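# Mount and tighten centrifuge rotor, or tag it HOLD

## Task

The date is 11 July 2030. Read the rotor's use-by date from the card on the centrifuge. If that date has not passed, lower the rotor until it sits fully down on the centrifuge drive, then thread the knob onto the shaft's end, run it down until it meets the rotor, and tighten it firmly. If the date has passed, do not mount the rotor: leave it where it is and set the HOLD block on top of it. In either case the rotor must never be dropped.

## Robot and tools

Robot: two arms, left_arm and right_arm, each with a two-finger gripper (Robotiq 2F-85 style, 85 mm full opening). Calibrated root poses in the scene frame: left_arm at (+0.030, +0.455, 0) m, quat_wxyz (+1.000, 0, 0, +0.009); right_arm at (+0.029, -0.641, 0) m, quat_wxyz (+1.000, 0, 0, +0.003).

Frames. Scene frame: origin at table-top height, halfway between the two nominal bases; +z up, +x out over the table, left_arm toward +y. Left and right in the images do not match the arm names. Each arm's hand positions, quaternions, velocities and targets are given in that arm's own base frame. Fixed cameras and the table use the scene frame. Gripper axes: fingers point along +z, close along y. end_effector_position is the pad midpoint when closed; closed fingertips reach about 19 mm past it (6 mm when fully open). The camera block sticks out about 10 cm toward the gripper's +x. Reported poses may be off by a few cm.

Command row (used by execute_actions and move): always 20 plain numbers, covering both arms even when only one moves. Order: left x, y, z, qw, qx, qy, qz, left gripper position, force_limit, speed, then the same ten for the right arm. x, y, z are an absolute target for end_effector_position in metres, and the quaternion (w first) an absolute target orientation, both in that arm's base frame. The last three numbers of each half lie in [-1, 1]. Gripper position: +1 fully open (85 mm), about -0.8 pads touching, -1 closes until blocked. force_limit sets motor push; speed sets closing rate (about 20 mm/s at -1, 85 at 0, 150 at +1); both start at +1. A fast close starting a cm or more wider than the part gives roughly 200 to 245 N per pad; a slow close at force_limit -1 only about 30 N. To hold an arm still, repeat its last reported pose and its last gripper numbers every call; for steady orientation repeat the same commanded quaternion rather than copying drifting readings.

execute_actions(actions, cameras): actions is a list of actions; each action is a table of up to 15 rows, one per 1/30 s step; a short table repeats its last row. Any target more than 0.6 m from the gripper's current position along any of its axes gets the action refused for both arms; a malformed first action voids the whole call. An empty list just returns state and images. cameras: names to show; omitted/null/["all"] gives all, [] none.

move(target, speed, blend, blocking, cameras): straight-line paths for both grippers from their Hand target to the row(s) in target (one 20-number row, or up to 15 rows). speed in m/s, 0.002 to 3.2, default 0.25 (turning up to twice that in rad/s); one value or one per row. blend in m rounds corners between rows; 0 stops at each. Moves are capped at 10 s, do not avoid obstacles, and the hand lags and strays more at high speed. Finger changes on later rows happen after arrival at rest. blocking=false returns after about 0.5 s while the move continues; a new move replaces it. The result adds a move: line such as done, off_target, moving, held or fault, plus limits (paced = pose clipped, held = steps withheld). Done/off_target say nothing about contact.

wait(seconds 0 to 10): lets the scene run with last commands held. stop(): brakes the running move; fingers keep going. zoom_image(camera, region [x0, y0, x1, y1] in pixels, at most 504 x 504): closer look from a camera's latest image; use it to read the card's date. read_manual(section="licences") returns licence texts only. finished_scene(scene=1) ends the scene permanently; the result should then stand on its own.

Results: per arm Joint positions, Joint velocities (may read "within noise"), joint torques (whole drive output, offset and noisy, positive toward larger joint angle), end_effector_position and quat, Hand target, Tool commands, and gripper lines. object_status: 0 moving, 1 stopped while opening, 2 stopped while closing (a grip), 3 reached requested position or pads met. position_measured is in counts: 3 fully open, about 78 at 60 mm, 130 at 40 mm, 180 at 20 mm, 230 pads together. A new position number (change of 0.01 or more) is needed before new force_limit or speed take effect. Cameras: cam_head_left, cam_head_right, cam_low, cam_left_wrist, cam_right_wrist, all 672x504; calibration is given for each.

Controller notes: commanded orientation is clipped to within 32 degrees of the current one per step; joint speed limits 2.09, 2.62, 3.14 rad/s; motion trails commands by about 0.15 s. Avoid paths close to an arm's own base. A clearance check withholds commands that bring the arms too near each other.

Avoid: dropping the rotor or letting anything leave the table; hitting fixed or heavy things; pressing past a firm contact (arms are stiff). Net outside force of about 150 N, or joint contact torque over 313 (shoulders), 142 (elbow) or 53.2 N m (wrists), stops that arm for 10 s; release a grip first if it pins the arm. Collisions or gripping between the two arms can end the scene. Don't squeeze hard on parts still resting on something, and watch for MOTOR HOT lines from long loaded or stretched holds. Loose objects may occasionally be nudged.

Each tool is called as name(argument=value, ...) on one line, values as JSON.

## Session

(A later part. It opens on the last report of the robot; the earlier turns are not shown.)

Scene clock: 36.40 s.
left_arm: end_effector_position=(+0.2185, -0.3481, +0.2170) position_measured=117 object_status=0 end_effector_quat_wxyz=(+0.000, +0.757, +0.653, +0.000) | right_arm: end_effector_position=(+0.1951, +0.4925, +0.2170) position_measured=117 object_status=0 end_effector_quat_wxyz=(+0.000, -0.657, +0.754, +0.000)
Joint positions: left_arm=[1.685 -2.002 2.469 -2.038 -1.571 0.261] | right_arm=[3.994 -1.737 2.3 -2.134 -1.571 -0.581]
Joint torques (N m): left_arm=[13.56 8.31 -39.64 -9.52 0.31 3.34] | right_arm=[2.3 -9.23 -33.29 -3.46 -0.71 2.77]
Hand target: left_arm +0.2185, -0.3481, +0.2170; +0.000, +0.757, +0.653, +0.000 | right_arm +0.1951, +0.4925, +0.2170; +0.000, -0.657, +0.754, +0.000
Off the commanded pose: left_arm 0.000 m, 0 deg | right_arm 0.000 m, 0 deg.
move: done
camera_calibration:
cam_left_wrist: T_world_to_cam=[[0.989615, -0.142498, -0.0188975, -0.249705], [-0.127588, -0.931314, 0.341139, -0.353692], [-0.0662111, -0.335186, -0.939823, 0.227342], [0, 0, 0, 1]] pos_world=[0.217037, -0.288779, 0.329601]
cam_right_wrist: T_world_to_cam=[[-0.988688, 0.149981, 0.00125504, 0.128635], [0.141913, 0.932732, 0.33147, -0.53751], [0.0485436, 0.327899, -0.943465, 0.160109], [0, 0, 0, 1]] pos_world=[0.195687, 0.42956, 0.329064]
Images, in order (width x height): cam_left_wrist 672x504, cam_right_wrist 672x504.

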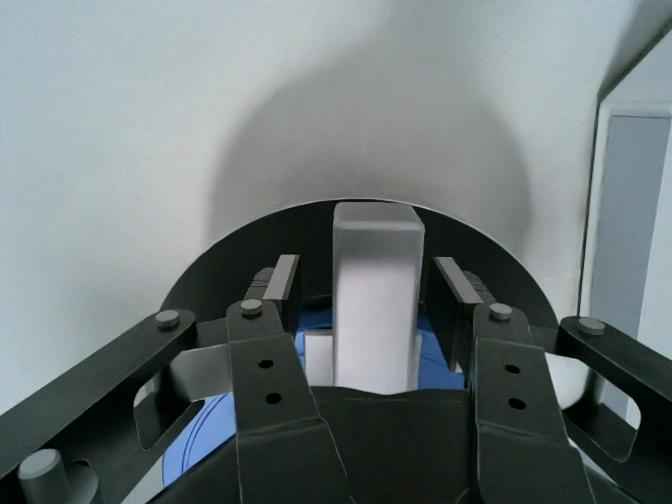

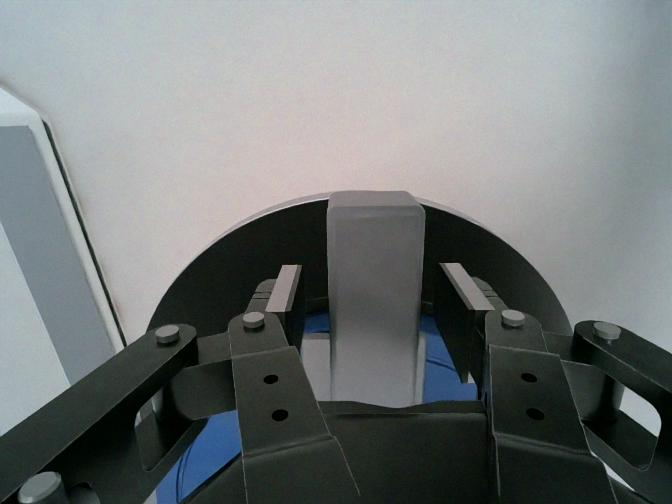

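move(target=[[0.2203, -0.3484, 0.217, 0, 0.7570, 0.6534, 0, 0.1, 0, -0.5, 0.1951, 0.4925, 0.217, 0, 0.6567, -0.7541, 0, 0.1, 0, -0.5], [0.2203, -0.3484, 0.217, 0, 0.7570, 0.6534, 0, -1, 0, -1, 0.1951, 0.4925, 0.217, 0, 0.6567, -0.7541, 0, -1, 0, -1]], speed=0.05, cameras=["cam_left_wrist", "cam_right_wrist"])

Scene clock: 39.17 s.
left_arm: end_effector_position=(+0.2203, -0.3484, +0.2170) position_measured=171 object_status=0 end_effector_quat_wxyz=(+0.000, +0.757, +0.653, +0.000) | right_arm: end_effector_position=(+0.1951, +0.4925, +0.2170) position_measured=171 object_status=0 end_effector_quat_wxyz=(+0.000, -0.657, +0.754, +0.000)
Joint positions: left_arm=[1.689 -1.999 2.468 -2.039 -1.571 0.265] | right_arm=[3.994 -1.737 2.3 -2.134 -1.571 -0.581]
Joint torques (N m): left_arm=[11.93 8.97 -56.03 -9.8 0.38 2.7] | right_arm=[5.63 -9.5 -31.47 -0.7 0.15 2.42]
Hand target: left_arm +0.2203, -0.3484, +0.2170; +0.000, +0.757, +0.653, +0.000 | right_arm +0.1951, +0.4925, +0.2170; +0.000, -0.657, +0.754, +0.000
Off the commanded pose: left_arm 0.000 m, 0 deg | right_arm 0.000 m, 0 deg.
move: done
camera_calibration:
cam_left_wrist: T_world_to_cam=[[0.989615, -0.142498, -0.0188975, -0.251529], [-0.127588, -0.931314, 0.341139, -0.353742], [-0.0662111, -0.335186, -0.939823, 0.227361], [0, 0, 0, 1]] pos_world=[0.218837, -0.289079, 0.329601]
cam_right_wrist: T_world_to_cam=[[-0.988703, 0.149882, 0.00123689, 0.128686], [0.14181, 0.932716, 0.331557, -0.537512], [0.0485409, 0.327987, -0.943434, 0.160062], [0, 0, 0, 1]] pos_world=[0.195688, 0.42956, 0.329064]
Images, in order (width x height): cam_left_wrist 672x504, cam_right_wrist 672x504.

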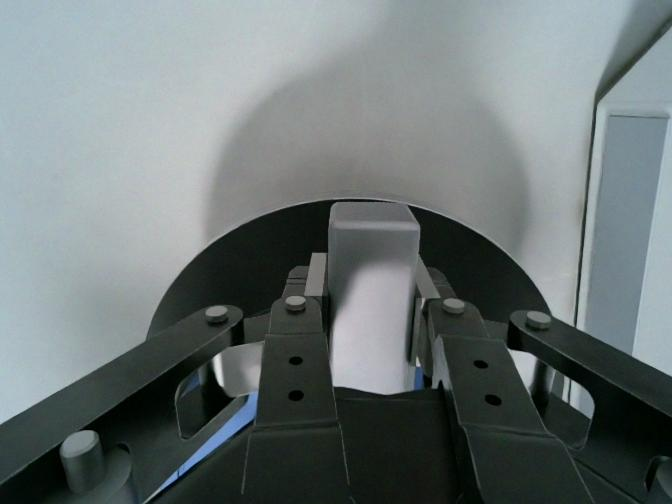

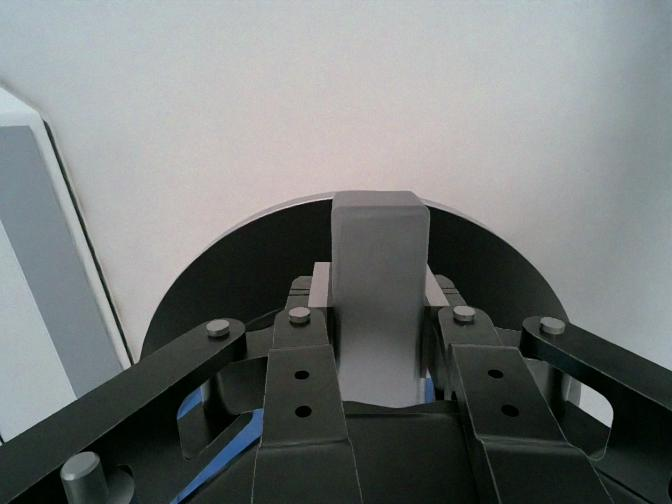

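execute_actions(actions=[], cameras=[])

Scene clock: 39.23 s.
left_arm: end_effector_position=(+0.2203, -0.3484, +0.2170) position_measured=172 object_status=0 end_effector_quat_wxyz=(+0.000, +0.757, +0.653, +0.000) | right_arm: end_effector_position=(+0.1951, +0.4925, +0.2170) position_measured=172 object_status=0 end_effector_quat_wxyz=(+0.000, -0.657, +0.754, +0.000)
Joint positions: left_arm=[1.689 -1.999 2.468 -2.039 -1.571 0.265] | right_arm=[3.994 -1.737 2.3 -2.134 -1.571 -0.581]
Joint velocities: within noise
Joint torques (N m): left_arm=[10.64 8.4 -55.68 -9.67 0.39 2.54] | right_arm=[6.16 -8.47 -32.88 -0.81 0.3 3.07]
Hand target: left_arm +0.2203, -0.3484, +0.2170; +0.000, +0.757, +0.653, +0.000 | right_arm +0.1951, +0.4925, +0.2170; +0.000, -0.657, +0.754, +0.000
Tool commands: left_gripper/position=-1.0 left_gripper/force_limit=+0.0 left_gripper/speed=-1.0 right_gripper/position=-1.0 right_gripper/force_limit=+0.0 right_gripper/speed=-1.0
Off the commanded pose: left_arm 0.000 m, 0 deg | right_arm 0.000 m, 0 deg.
No camera images: "cameras" was empty.

wait(seconds=0.5, cameras=[])

Scene clock: 39.77 s.
left_arm: end_effector_position=(+0.2203, -0.3484, +0.2170) position_measured=172 object_status=2 end_effector_quat_wxyz=(+0.000, +0.757, +0.653, +0.000) | right_arm: end_effector_position=(+0.1951, +0.4925, +0.2170) position_measured=172 object_status=2 end_effector_quat_wxyz=(+0.000, -0.657, +0.754, +0.000)
Joint positions: left_arm=[1.689 -1.999 2.468 -2.039 -1.571 0.265] | right_arm=[3.994 -1.737 2.3 -2.134 -1.571 -0.581]
Joint torques (N m): left_arm=[5.62 7.69 -51.28 -9.68 0.43 1.65] | right_arm=[7.34 -10.79 -32.29 -0.22 0.46 2.57]
Hand target: left_arm +0.2203, -0.3484, +0.2170; +0.000, +0.757, +0.653, +0.000 | right_arm +0.1951, +0.4925, +0.2170; +0.000, -0.657, +0.754, +0.000
Tool commands: left_gripper/position=-1.0 left_gripper/force_limit=+0.0 left_gripper/speed=-1.0 right_gripper/position=-1.0 right_gripper/force_limit=+0.0 right_gripper/speed=-1.0
Off the commanded pose: left_arm 0.000 m, 0 deg | right_arm 0.000 m, 0 deg.
wait: 0.50 s; at rest by 0.13 s
No camera images: "cameras" was empty.

move(target=[0.2203, -0.3484, 0.227, 0, 0.7570, 0.6534, 0, -1, 0, -1, 0.1951, 0.4925, 0.227, 0, 0.6567, -0.7541, 0, -1, 0, -1], speed=0.03, cameras=["cam_left_wrist", "cam_right_wrist", "cam_low"])

Scene clock: 40.70 s.
left_arm: end_effector_position=(+0.2203, -0.3484, +0.2269) position_measured=172 object_status=2 end_effector_quat_wxyz=(+0.000, +0.757, +0.653, +0.000) | right_arm: end_effector_position=(+0.1951, +0.4925, +0.2269) position_measured=172 object_status=2 end_effector_quat_wxyz=(+0.000, -0.657, +0.754, +0.000)
Joint positions: left_arm=[1.689 -2.01 2.454 -2.014 -1.571 0.265] | right_arm=[3.994 -1.748 2.289 -2.111 -1.571 -0.581]
Joint torques (N m): left_arm=[4.75 -58.39 -74.11 -0.53 3.18 0.8] | right_arm=[2.58 -39.81 -58.14 -0.37 -3.91 1.9]
Hand target: left_arm +0.2203, -0.3484, +0.2270; +0.000, +0.757, +0.653, +0.000 | right_arm +0.1951, +0.4925, +0.2270; +0.000, -0.657, +0.754, +0.000
Off the commanded pose: left_arm 0.000 m, 0 deg | right_arm 0.000 m, 0 deg.
move: done
camera_calibration:
cam_left_wrist: T_world_to_cam=[[0.989615, -0.142498, -0.0188975, -0.251342], [-0.127588, -0.931314, 0.341139, -0.35712], [-0.0662111, -0.335186, -0.939823, 0.236665], [0, 0, 0, 1]] pos_world=[0.218837, -0.289079, 0.339501]
cam_right_wrist: T_world_to_cam=[[-0.988688, 0.149981, 0.00125504, 0.128622], [0.141913, 0.932732, 0.33147, -0.540791], [0.0485436, 0.327899, -0.943465, 0.16945], [0, 0, 0, 1]] pos_world=[0.195687, 0.42956, 0.338964]
Images, in order (width x height): cam_low 672x504, cam_left_wrist 672x504, cam_right_wrist 672x504.

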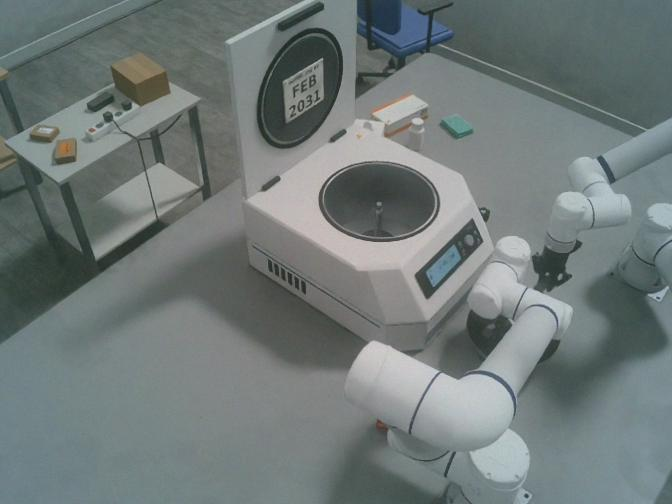

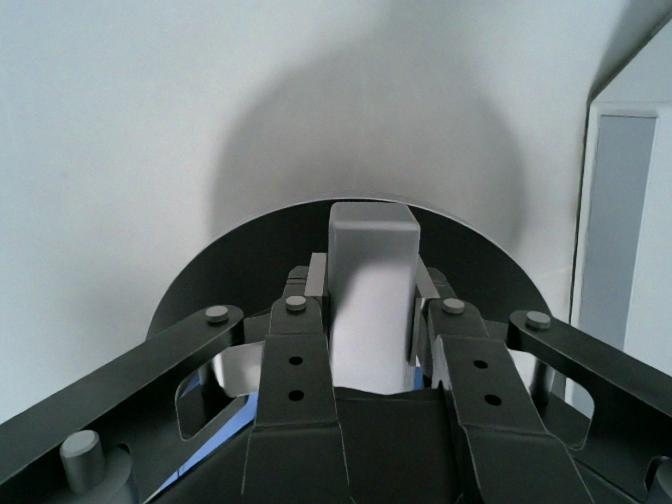

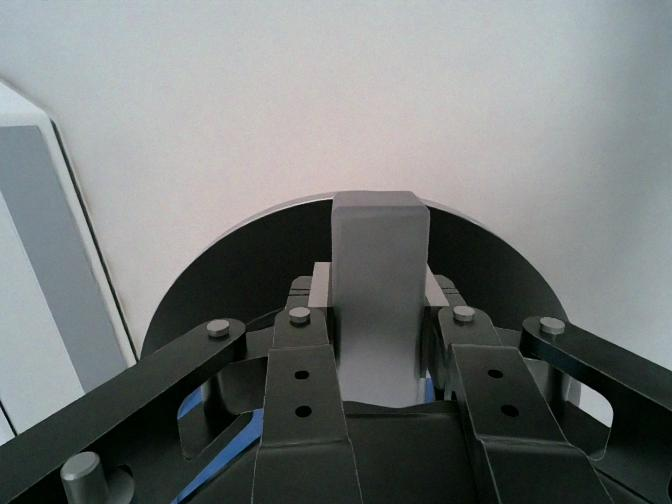

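move(target=[0.2203, -0.3484, 0.55, 0, 0.7570, 0.6534, 0, -1, 0, -1, 0.1951, 0.4925, 0.55, 0, 0.6567, -0.7541, 0, -1, 0, -1], speed=0.08, cameras=["cam_left_wrist", "cam_right_wrist", "cam_low"])

Scene clock: 46.30 s.
left_arm: end_effector_position=(+0.2203, -0.3484, +0.5499) position_measured=172 object_status=2 end_effector_quat_wxyz=(+0.000, +0.757, +0.653, +0.000) | right_arm: end_effector_position=(+0.1951, +0.4925, +0.5499) position_measured=172 object_status=2 end_effector_quat_wxyz=(+0.000, -0.657, +0.754, +0.000)
Joint positions: left_arm=[1.689 -2.095 1.915 -1.391 -1.571 0.265] | right_arm=[3.994 -1.881 1.795 -1.485 -1.571 -0.581]
Joint torques (N m): left_arm=[-26.76 25.25 -100.09 -25.39 -2.77 -2.02] | right_arm=[-2.87 -8.55 -83.76 -13.97 5.8 -2.59]
Hand target: left_arm +0.2203, -0.3484, +0.5500; +0.000, +0.757, +0.653, +0.000 | right_arm +0.1951, +0.4925, +0.5500; +0.000, -0.657, +0.754, +0.000
Off the commanded pose: left_arm 0.000 m, 0 deg | right_arm 0.000 m, 0 deg.
move: done
camera_calibration:
cam_left_wrist: T_world_to_cam=[[0.989614, -0.142502, -0.0189109, -0.245232], [-0.127594, -0.931345, 0.341052, -0.467223], [-0.0662132, -0.335097, -0.939854, 0.540181], [0, 0, 0, 1]] pos_world=[0.218837, -0.289079, 0.662401]
cam_right_wrist: T_world_to_cam=[[-0.988688, 0.149981, 0.00125504, 0.128217], [0.141913, 0.932732, 0.33147, -0.647856], [0.0485436, 0.327899, -0.943465, 0.474189], [0, 0, 0, 1]] pos_world=[0.195687, 0.42956, 0.661964]
Images, in order (width x height): cam_low 672x504, cam_left_wrist 672x504, cam_right_wrist 672x504.

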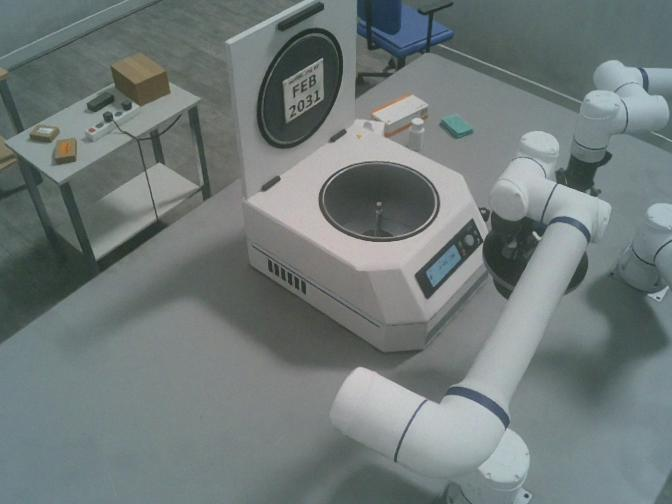

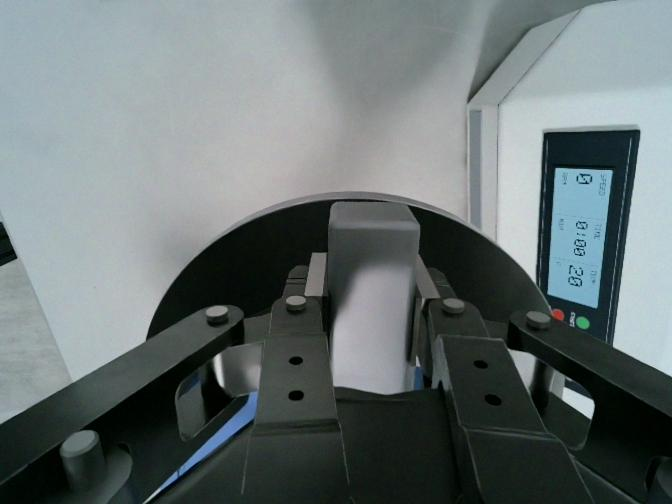

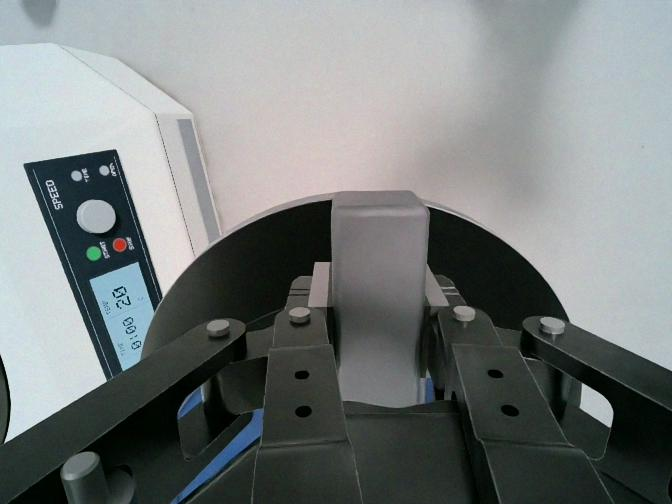

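move(target=[[0.26633,-0.35076,0.55,0,0.73560,0.67742,0,-1,0,-1,0.25789,0.48889,0.55,0,0.68063,-0.73263,0,-1,0,-1],[0.31231,-0.35368,0.55,0,0.71343,0.70072,0,-1,0,-1,0.32068,0.48580,0.55,0,0.70383,-0.71037,0,-1,0,-1],[0.35826,-0.35713,0.55,0,0.69053,0.72330,0,-1,0,-1,0.38345,0.48324,0.55,0,0.72630,-0.68737,0,-1,0,-1],[0.40422,-0.36112,0.55,0,0.66693,0.74513,0,-1,0,-1,0.44617,0.48122,0.55,0,0.74803,-0.66367,0,-1,0,-1]], speed=0.1, blend=0.015)

Scene clock: 52.10 s.
left_arm: end_effector_position=(+0.4041, -0.3611, +0.5500) position_measured=172 object_status=2 end_effector_quat_wxyz=(+0.000, +0.667, +0.745, +0.000) | right_arm: end_effector_position=(+0.4461, +0.4812, +0.5500) position_measured=172 object_status=2 end_effector_quat_wxyz=(+0.000, +0.748, -0.664, +0.000)
Joint positions: left_arm=[2.079 -1.86 1.78 -1.492 -1.571 0.397] | right_arm=[3.691 -1.663 1.624 -1.532 -1.571 -1.141]
Joint torques (N m): left_arm=[-6.86 -23.9 -100.1 -28.56 -5.16 3.39] | right_arm=[14.59 -31.94 -82.78 -10.49 10.02 -3.52]
Hand target: left_arm +0.4042, -0.3611, +0.5500; +0.000, +0.667, +0.745, +0.000 | right_arm +0.4462, +0.4812, +0.5500; +0.000, +0.748, -0.664, +0.000
Off the commanded pose: left_arm 0.000 m, 0 deg | right_arm 0.000 m, 0 deg.
move: done
camera_calibration:
cam_left_wrist: T_world_to_cam=[[0.993305, 0.113955, -0.018936, -0.337925], [0.113556, -0.933143, 0.341099, -0.553772], [0.0212, -0.340966, -0.939837, 0.510843], [0, 0, 0, 1]] pos_world=[0.387717, -0.30406, 0.662601]
cam_right_wrist: T_world_to_cam=[[-0.994324, -0.106391, 0.00119002, 0.503941], [-0.0999825, 0.938139, 0.331511, -0.56769], [-0.0363862, 0.32951, -0.943451, 0.502908], [0, 0, 0, 1]] pos_world=[0.46262, 0.420474, 0.662064]

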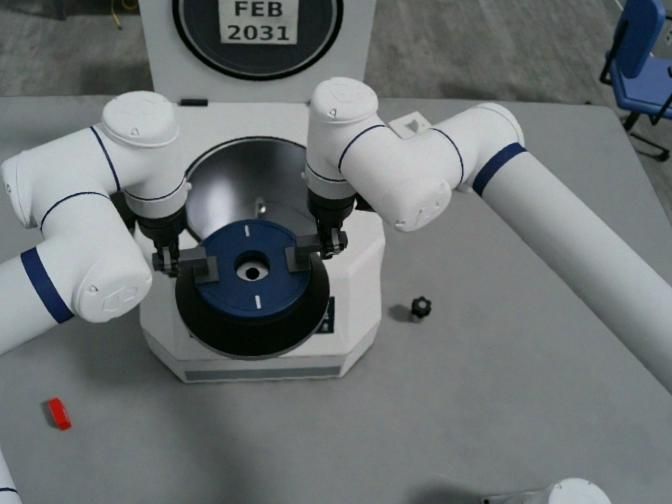

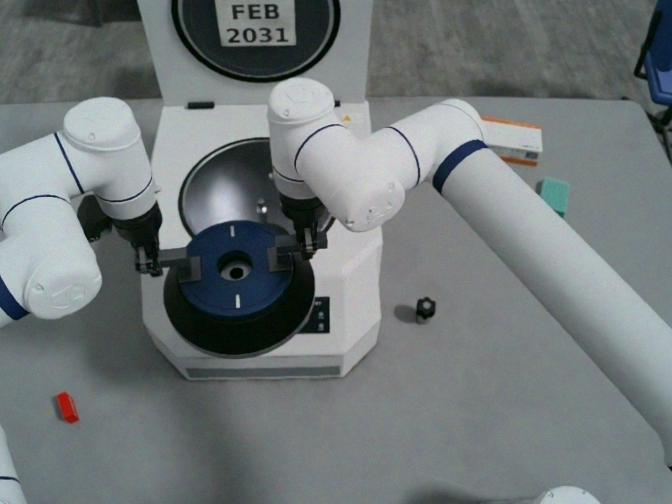

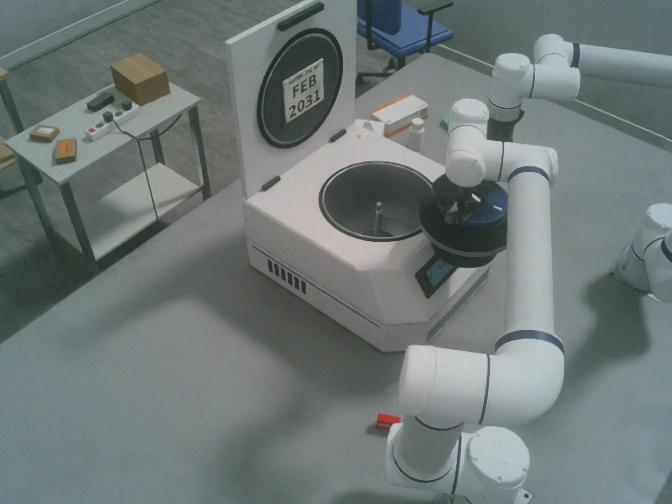

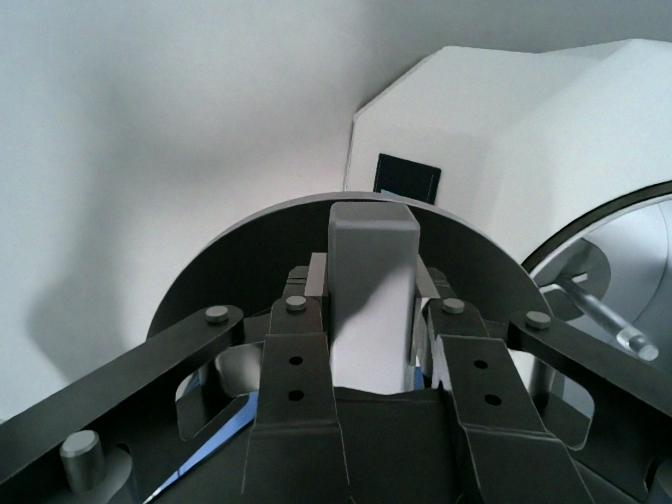

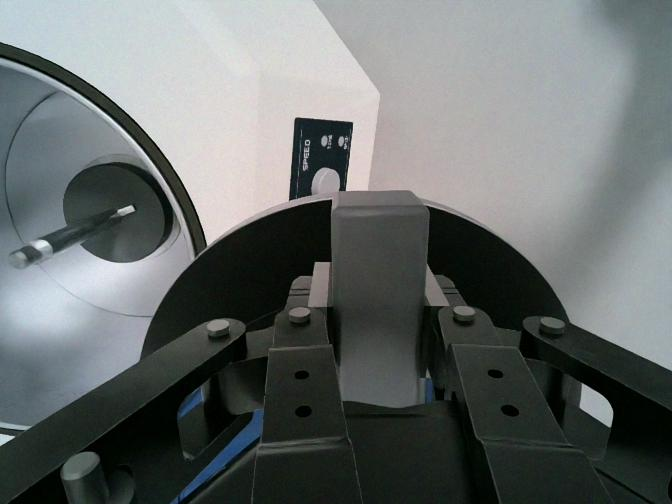

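move(target=[[0.45022,-0.36565,0.55,0,0.64262,0.76618,0,-1,0,-1,0.50880,0.47973,0.55,0,0.76898,-0.63927,0,-1,0,-1],[0.49631,-0.37071,0.55,0,0.61765,0.78645,0,-1,0,-1,0.57130,0.47876,0.55,0,0.78914,-0.61422,0,-1,0,-1],[0.54251,-0.37629,0.55,0,0.59205,0.80590,0,-1,0,-1,0.63365,0.47831,0.55,0,0.80848,-0.58853,0,-1,0,-1],[0.58885,-0.38239,0.55,0,0.56583,0.82453,0,-1,0,-1,0.69580,0.47836,0.55,0,0.82698,-0.56222,0,-1,0,-1],[0.63537,-0.38900,0.55,0,0.53903,0.84229,0,-1,0,-1,0.75773,0.47891,0.55,0,0.84463,-0.53535,0,-1,0,-1],[0.6821,-0.3961,0.55,0,0.5117,0.8592,0,-1,0,-1,0.8194,0.4799,0.55,0,0.8614,-0.5079,0,-1,0,-1]], speed=0.1, blend=0.015)

Scene clock: 56.63 s.
left_arm: end_effector_position=(+0.6820, -0.3961, +0.5500) position_measured=172 object_status=2 end_effector_quat_wxyz=(+0.000, +0.512, +0.859, +0.000) | right_arm: end_effector_position=(+0.8193, +0.4799, +0.5500) position_measured=172 object_status=2 end_effector_quat_wxyz=(+0.000, +0.861, -0.508, +0.000)
Joint positions: left_arm=[2.388 -1.44 1.397 -1.527 -1.571 0.321] | right_arm=[3.483 -1.155 1.029 -1.444 -1.571 -1.734]
Joint torques (N m): left_arm=[-2.66 -109.45 -98.62 -15.95 -3.53 -1.63] | right_arm=[22.86 -73.76 -73.76 -3.43 5.54 -2.77]
Hand target: left_arm +0.6821, -0.3961, +0.5500; +0.000, +0.512, +0.859, +0.000 | right_arm +0.8194, +0.4799, +0.5500; +0.000, +0.861, -0.508, +0.000
Off the commanded pose: left_arm 0.000 m, 0 deg | right_arm 0.000 m, 0 deg.
move: done
camera_calibration:
cam_left_wrist: T_world_to_cam=[[0.877379, 0.479428, -0.0188454, -0.386147], [0.456387, -0.821803, 0.341102, -0.807775], [0.148047, -0.307877, -0.939837, 0.419587], [0, 0, 0, 1]] pos_world=[0.645336, -0.349521, 0.662601]
cam_right_wrist: T_world_to_cam=[[-0.881121, -0.472889, 0.00120683, 0.958076], [-0.445791, 0.831478, 0.331534, -0.194609], [-0.157782, 0.291583, -0.943443, 0.634592], [0, 0, 0, 1]] pos_world=[0.857553, 0.42984, 0.662064]

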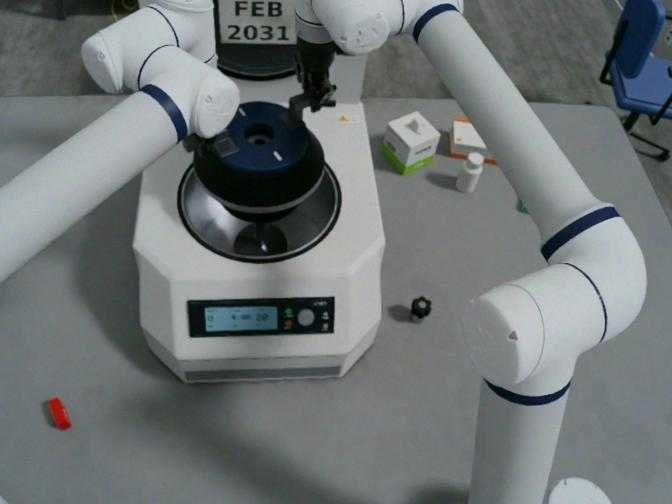

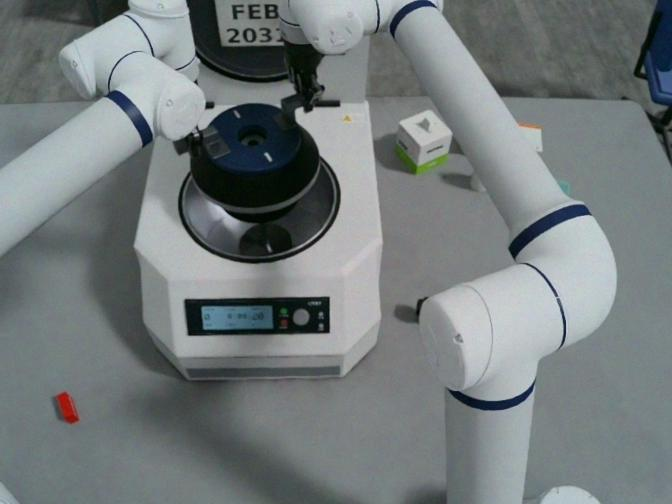

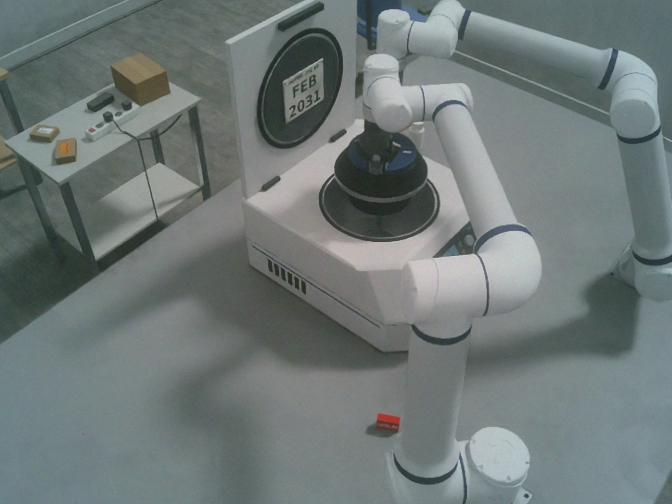

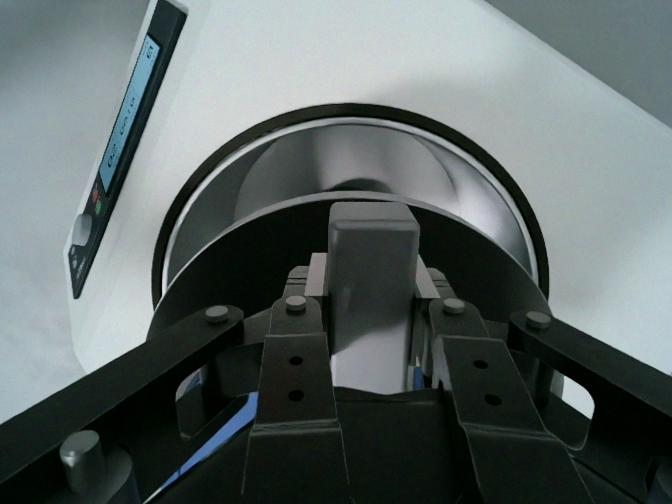

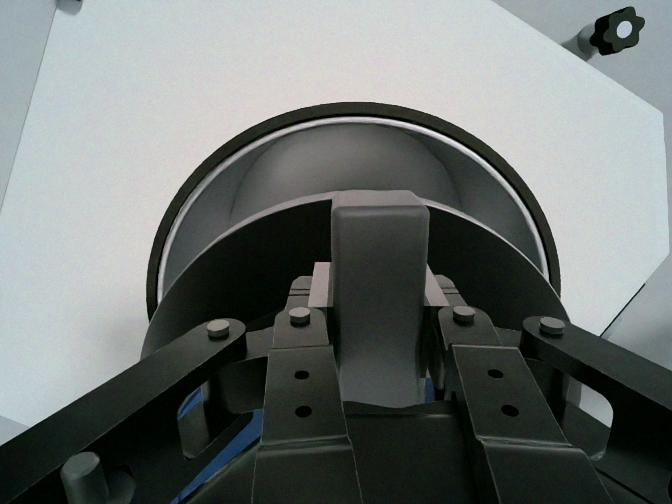

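zoom_image(camera="cam_right_wrist", region=[120, 80, 600, 440])

zoom_image(camera="cam_left_wrist", region=[120, 80, 600, 440])

zoom_image(camera="cam_head_left", region=[150, 70, 390, 280])

zoom_image(camera="cam_low", region=[290, 90, 490, 260])

Scaled by 1.050.

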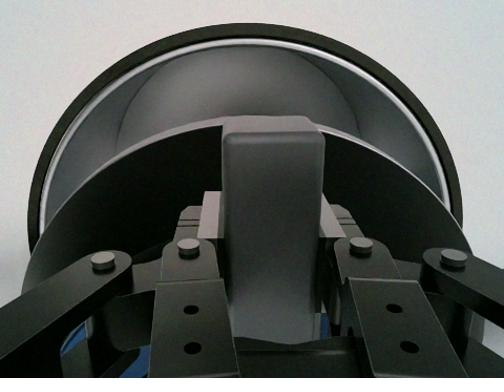

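Scaled by 1.050.

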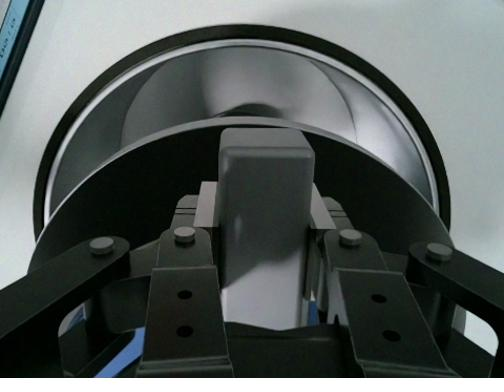

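Scaled by 2.100.

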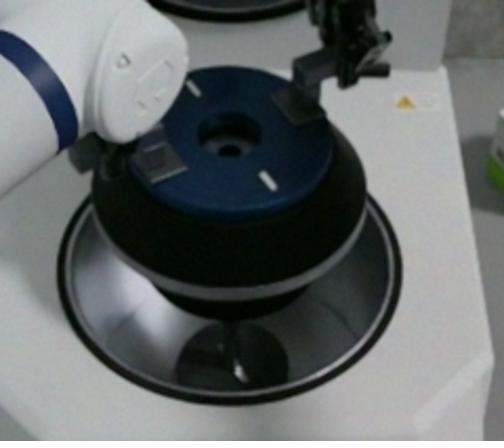

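Scaled by 2.520.

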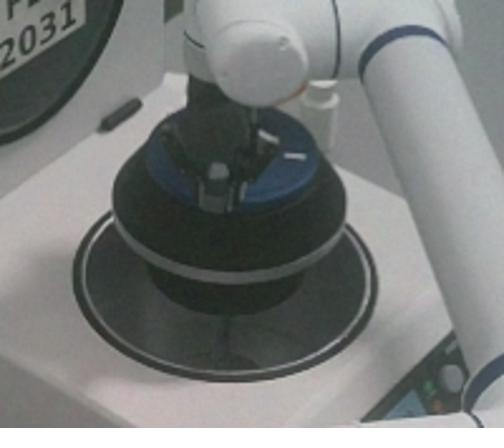

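zoom_image(camera="cam_right_wrist", region=[130, 180, 290, 300])

zoom_image(camera="cam_right_wrist", region=[430, 180, 590, 300])

zoom_image(camera="cam_left_wrist", region=[130, 180, 290, 300])

zoom_image(camera="cam_left_wrist", region=[430, 180, 590, 300])

Scaled by 3.150.

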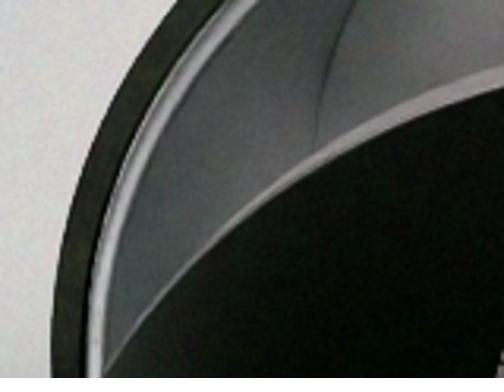

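Scaled by 3.150.

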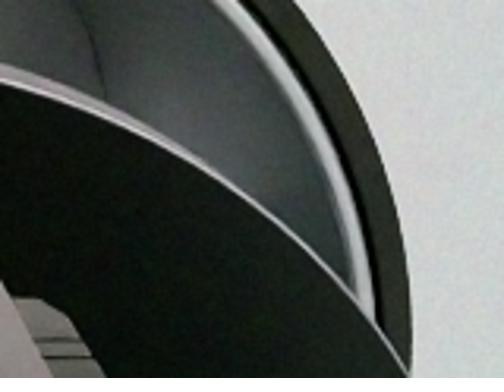

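Scaled by 3.150.

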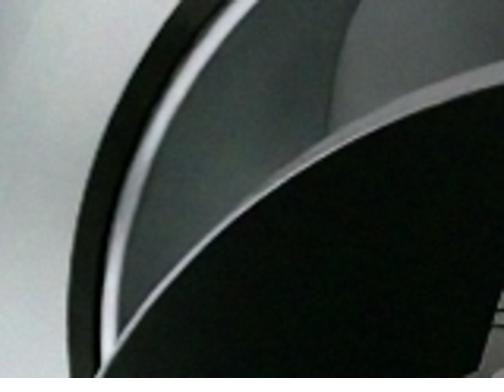

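Scaled by 3.150.

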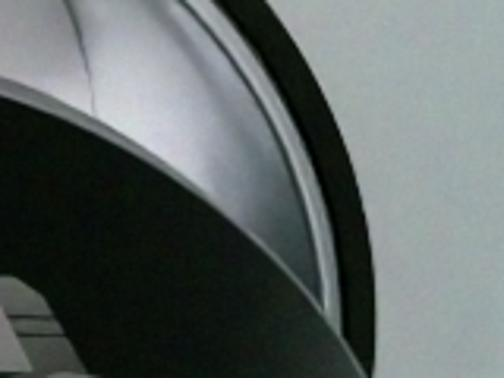

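zoom_image(camera="cam_right_wrist", region=[150, 240, 230, 300])

zoom_image(camera="cam_right_wrist", region=[490, 240, 570, 300])

zoom_image(camera="cam_left_wrist", region=[150, 240, 230, 300])

zoom_image(camera="cam_left_wrist", region=[480, 240, 560, 300])

Scaled by 6.300.

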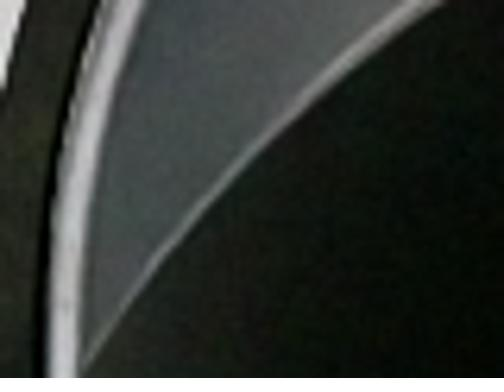

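Scaled by 6.300.

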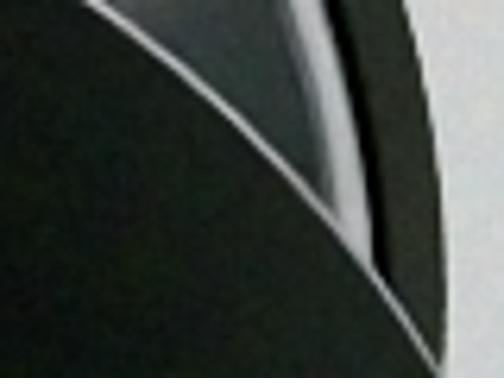

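Scaled by 6.300.

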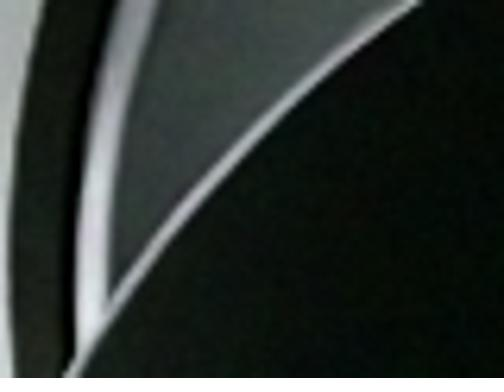

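Scaled by 6.300.

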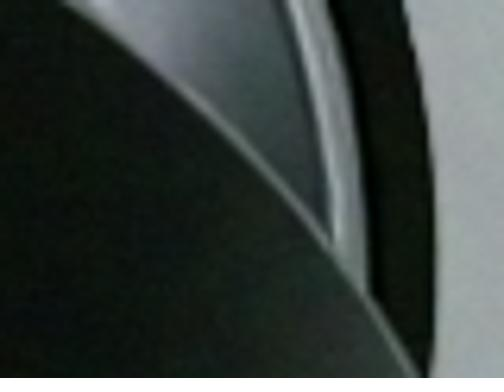

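zoom_image(camera="cam_head_left", region=[205, 95, 325, 185])

zoom_image(camera="cam_head_right", region=[205, 95, 325, 185])

zoom_image(camera="cam_head_left", region=[165, 150, 357, 294])

zoom_image(camera="cam_head_right", region=[165, 150, 357, 294])

Scaled by 4.200.

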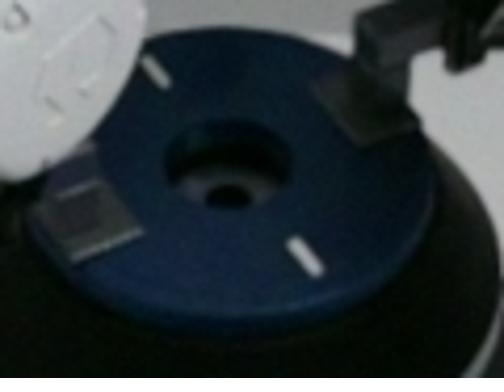

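Scaled by 4.200.

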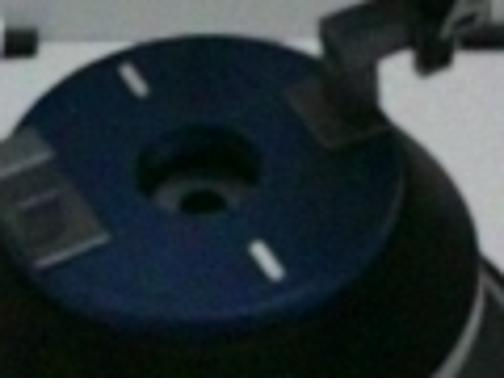

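Scaled by 2.625.

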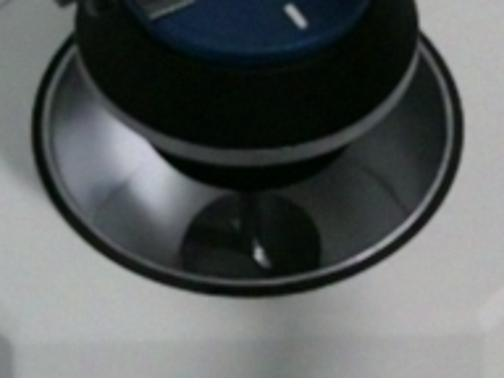

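Scaled by 2.625.

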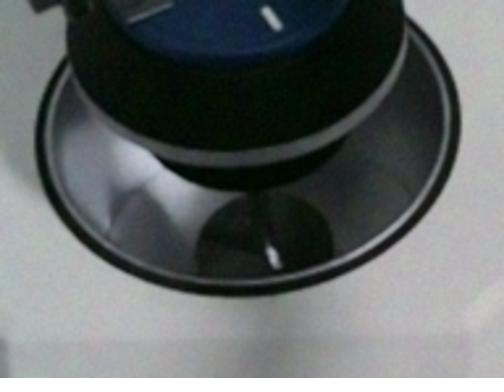

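move(target=[0.6821,-0.3961,0.513,0,0.5117,0.8592,0,-1,0,-1,0.8194,0.4799,0.513,0,0.8614,-0.5079,0,-1,0,-1], speed=0.06)

Scene clock: 68.27 s.
left_arm: end_effector_position=(+0.6821, -0.3961, +0.5132) position_measured=172 object_status=2 end_effector_quat_wxyz=(+0.000, +0.512, +0.859, +0.000) | right_arm: end_effector_position=(+0.8194, +0.4799, +0.5131) position_measured=172 object_status=2 end_effector_quat_wxyz=(+0.000, +0.861, -0.508, +0.000)
Joint positions: left_arm=[2.389 -1.441 1.462 -1.592 -1.571 0.321] | right_arm=[3.483 -1.161 1.102 -1.512 -1.571 -1.734]
Joint torques (N m): left_arm=[-5 -121.47 -78.65 -22.56 -1.92 -0.75] | right_arm=[29.25 -95.47 -62.49 -5.77 4.9 -2.06]
Hand target: left_arm +0.6821, -0.3961, +0.5130; +0.000, +0.512, +0.859, +0.000 | right_arm +0.8194, +0.4799, +0.5130; +0.000, +0.861, -0.508, +0.000
Off the commanded pose: left_arm 0.000 m, 0 deg | right_arm 0.000 m, 0 deg.
move: done
camera_calibration:
cam_left_wrist: T_world_to_cam=[[0.877325, 0.479523, -0.0189373, -0.386763], [0.456492, -0.821714, 0.341177, -0.795224], [0.148041, -0.307968, -0.939808, 0.384986], [0, 0, 0, 1]] pos_world=[0.645336, -0.349421, 0.625801]
cam_right_wrist: T_world_to_cam=[[-0.881075, -0.472976, 0.00122226, 0.958196], [-0.445882, 0.831461, 0.331454, -0.182196], [-0.157786, 0.291491, -0.943471, 0.599856], [0, 0, 0, 1]] pos_world=[0.857653, 0.42984, 0.625164]

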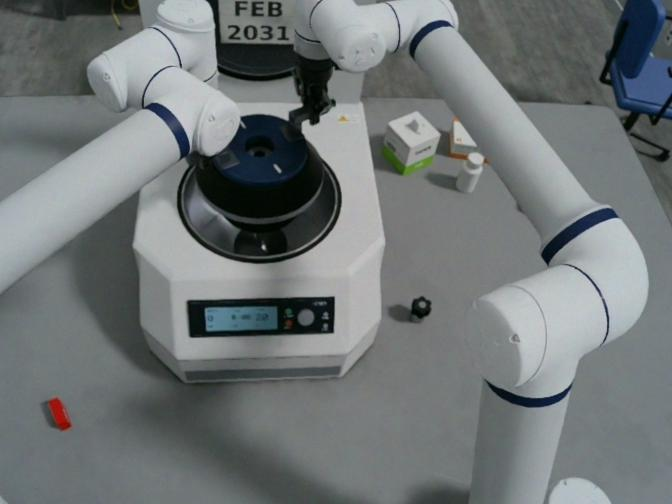

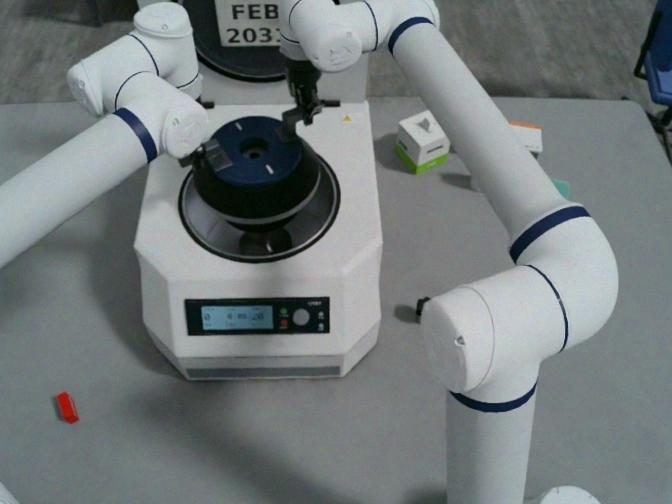

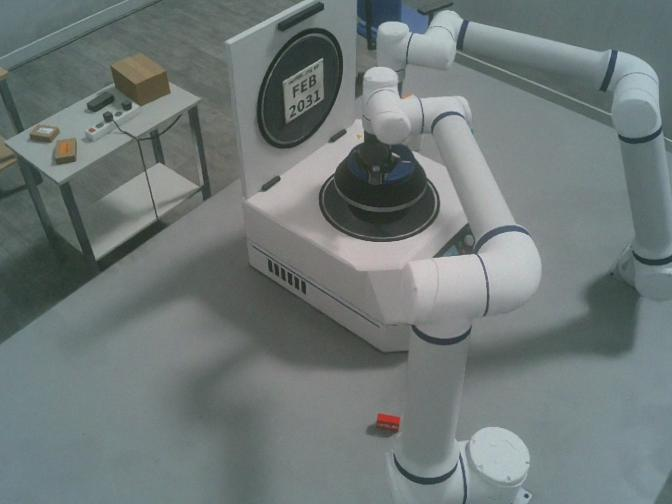

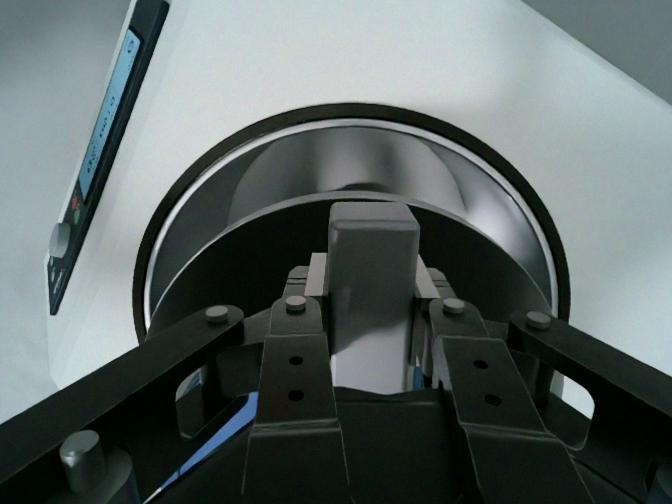

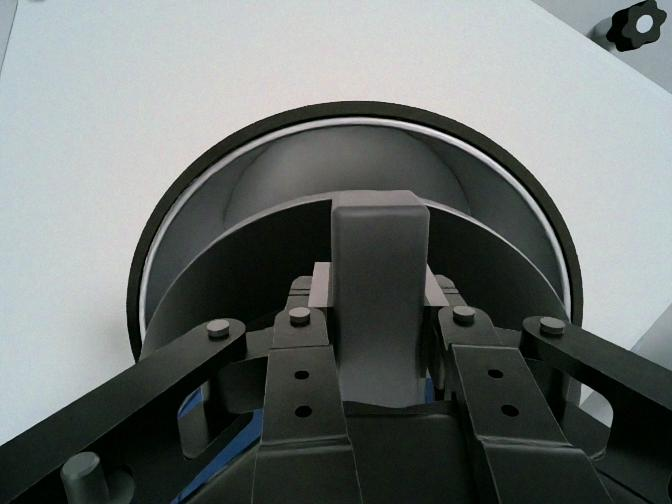

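move(target=[0.6821,-0.3961,0.507,0,0.5117,0.8592,0,-1,0,-1,0.8194,0.4799,0.507,0,0.8614,-0.5079,0,-1,0,-1], speed=0.02, cameras=[])

move(target=[0.6821,-0.3961,0.503,0,0.5117,0.8592,0,-1,0,-1,0.8194,0.4799,0.503,0,0.8614,-0.5079,0,-1,0,-1], speed=0.02, cameras=[])

Scene clock: 69.23 s.
left_arm: end_effector_position=(+0.6821, -0.3961, +0.5071) position_measured=172 object_status=2 end_effector_quat_wxyz=(+0.000, +0.512, +0.859, +0.000) | right_arm: end_effector_position=(+0.8194, +0.4799, +0.5071) position_measured=172 object_status=2 end_effector_quat_wxyz=(+0.000, +0.861, -0.508, +0.000)
Joint positions: left_arm=[2.389 -1.441 1.472 -1.602 -1.571 0.321] | right_arm=[3.483 -1.162 1.114 -1.523 -1.571 -1.734]
Joint torques (N m): left_arm=[-7.73 -115.07 -79.39 -22.63 -0.21 -0.26] | right_arm=[31.43 -97.05 -59.15 -6.31 6.35 -2.42]
Hand target: left_arm +0.6821, -0.3961, +0.5070; +0.000, +0.512, +0.859, +0.000 | right_arm +0.8194, +0.4799, +0.5070; +0.000, +0.861, -0.508, +0.000
Off the commanded pose: left_arm 0.000 m, 0 deg | right_arm 0.000 m, 0 deg.
move: done
No camera images: "cameras" was empty.

Scene clock: 69.93 s.
left_arm: end_effector_position=(+0.6821, -0.3961, +0.5031) position_measured=172 object_status=2 end_effector_quat_wxyz=(+0.000, +0.512, +0.859, +0.000) | right_arm: end_effector_position=(+0.8194, +0.4799, +0.5031) position_measured=172 object_status=2 end_effector_quat_wxyz=(+0.000, +0.861, -0.508, +0.000)
Joint positions: left_arm=[2.389 -1.44 1.479 -1.609 -1.571 0.321] | right_arm=[3.483 -1.162 1.121 -1.53 -1.571 -1.734]
Joint torques (N m): left_arm=[-9.62 -114.24 -80.66 -22.63 -0.1 -0.1] | right_arm=[32.21 -97.01 -62.11 -6.21 5.97 -1.8]
Hand target: left_arm +0.6821, -0.3961, +0.5030; +0.000, +0.512, +0.859, +0.000 | right_arm +0.8194, +0.4799, +0.5030; +0.000, +0.861, -0.508, +0.000
Off the commanded pose: left_arm 0.000 m, 0 deg | right_arm 0.000 m, 0 deg.
move: done
No camera images: "cameras" was empty.


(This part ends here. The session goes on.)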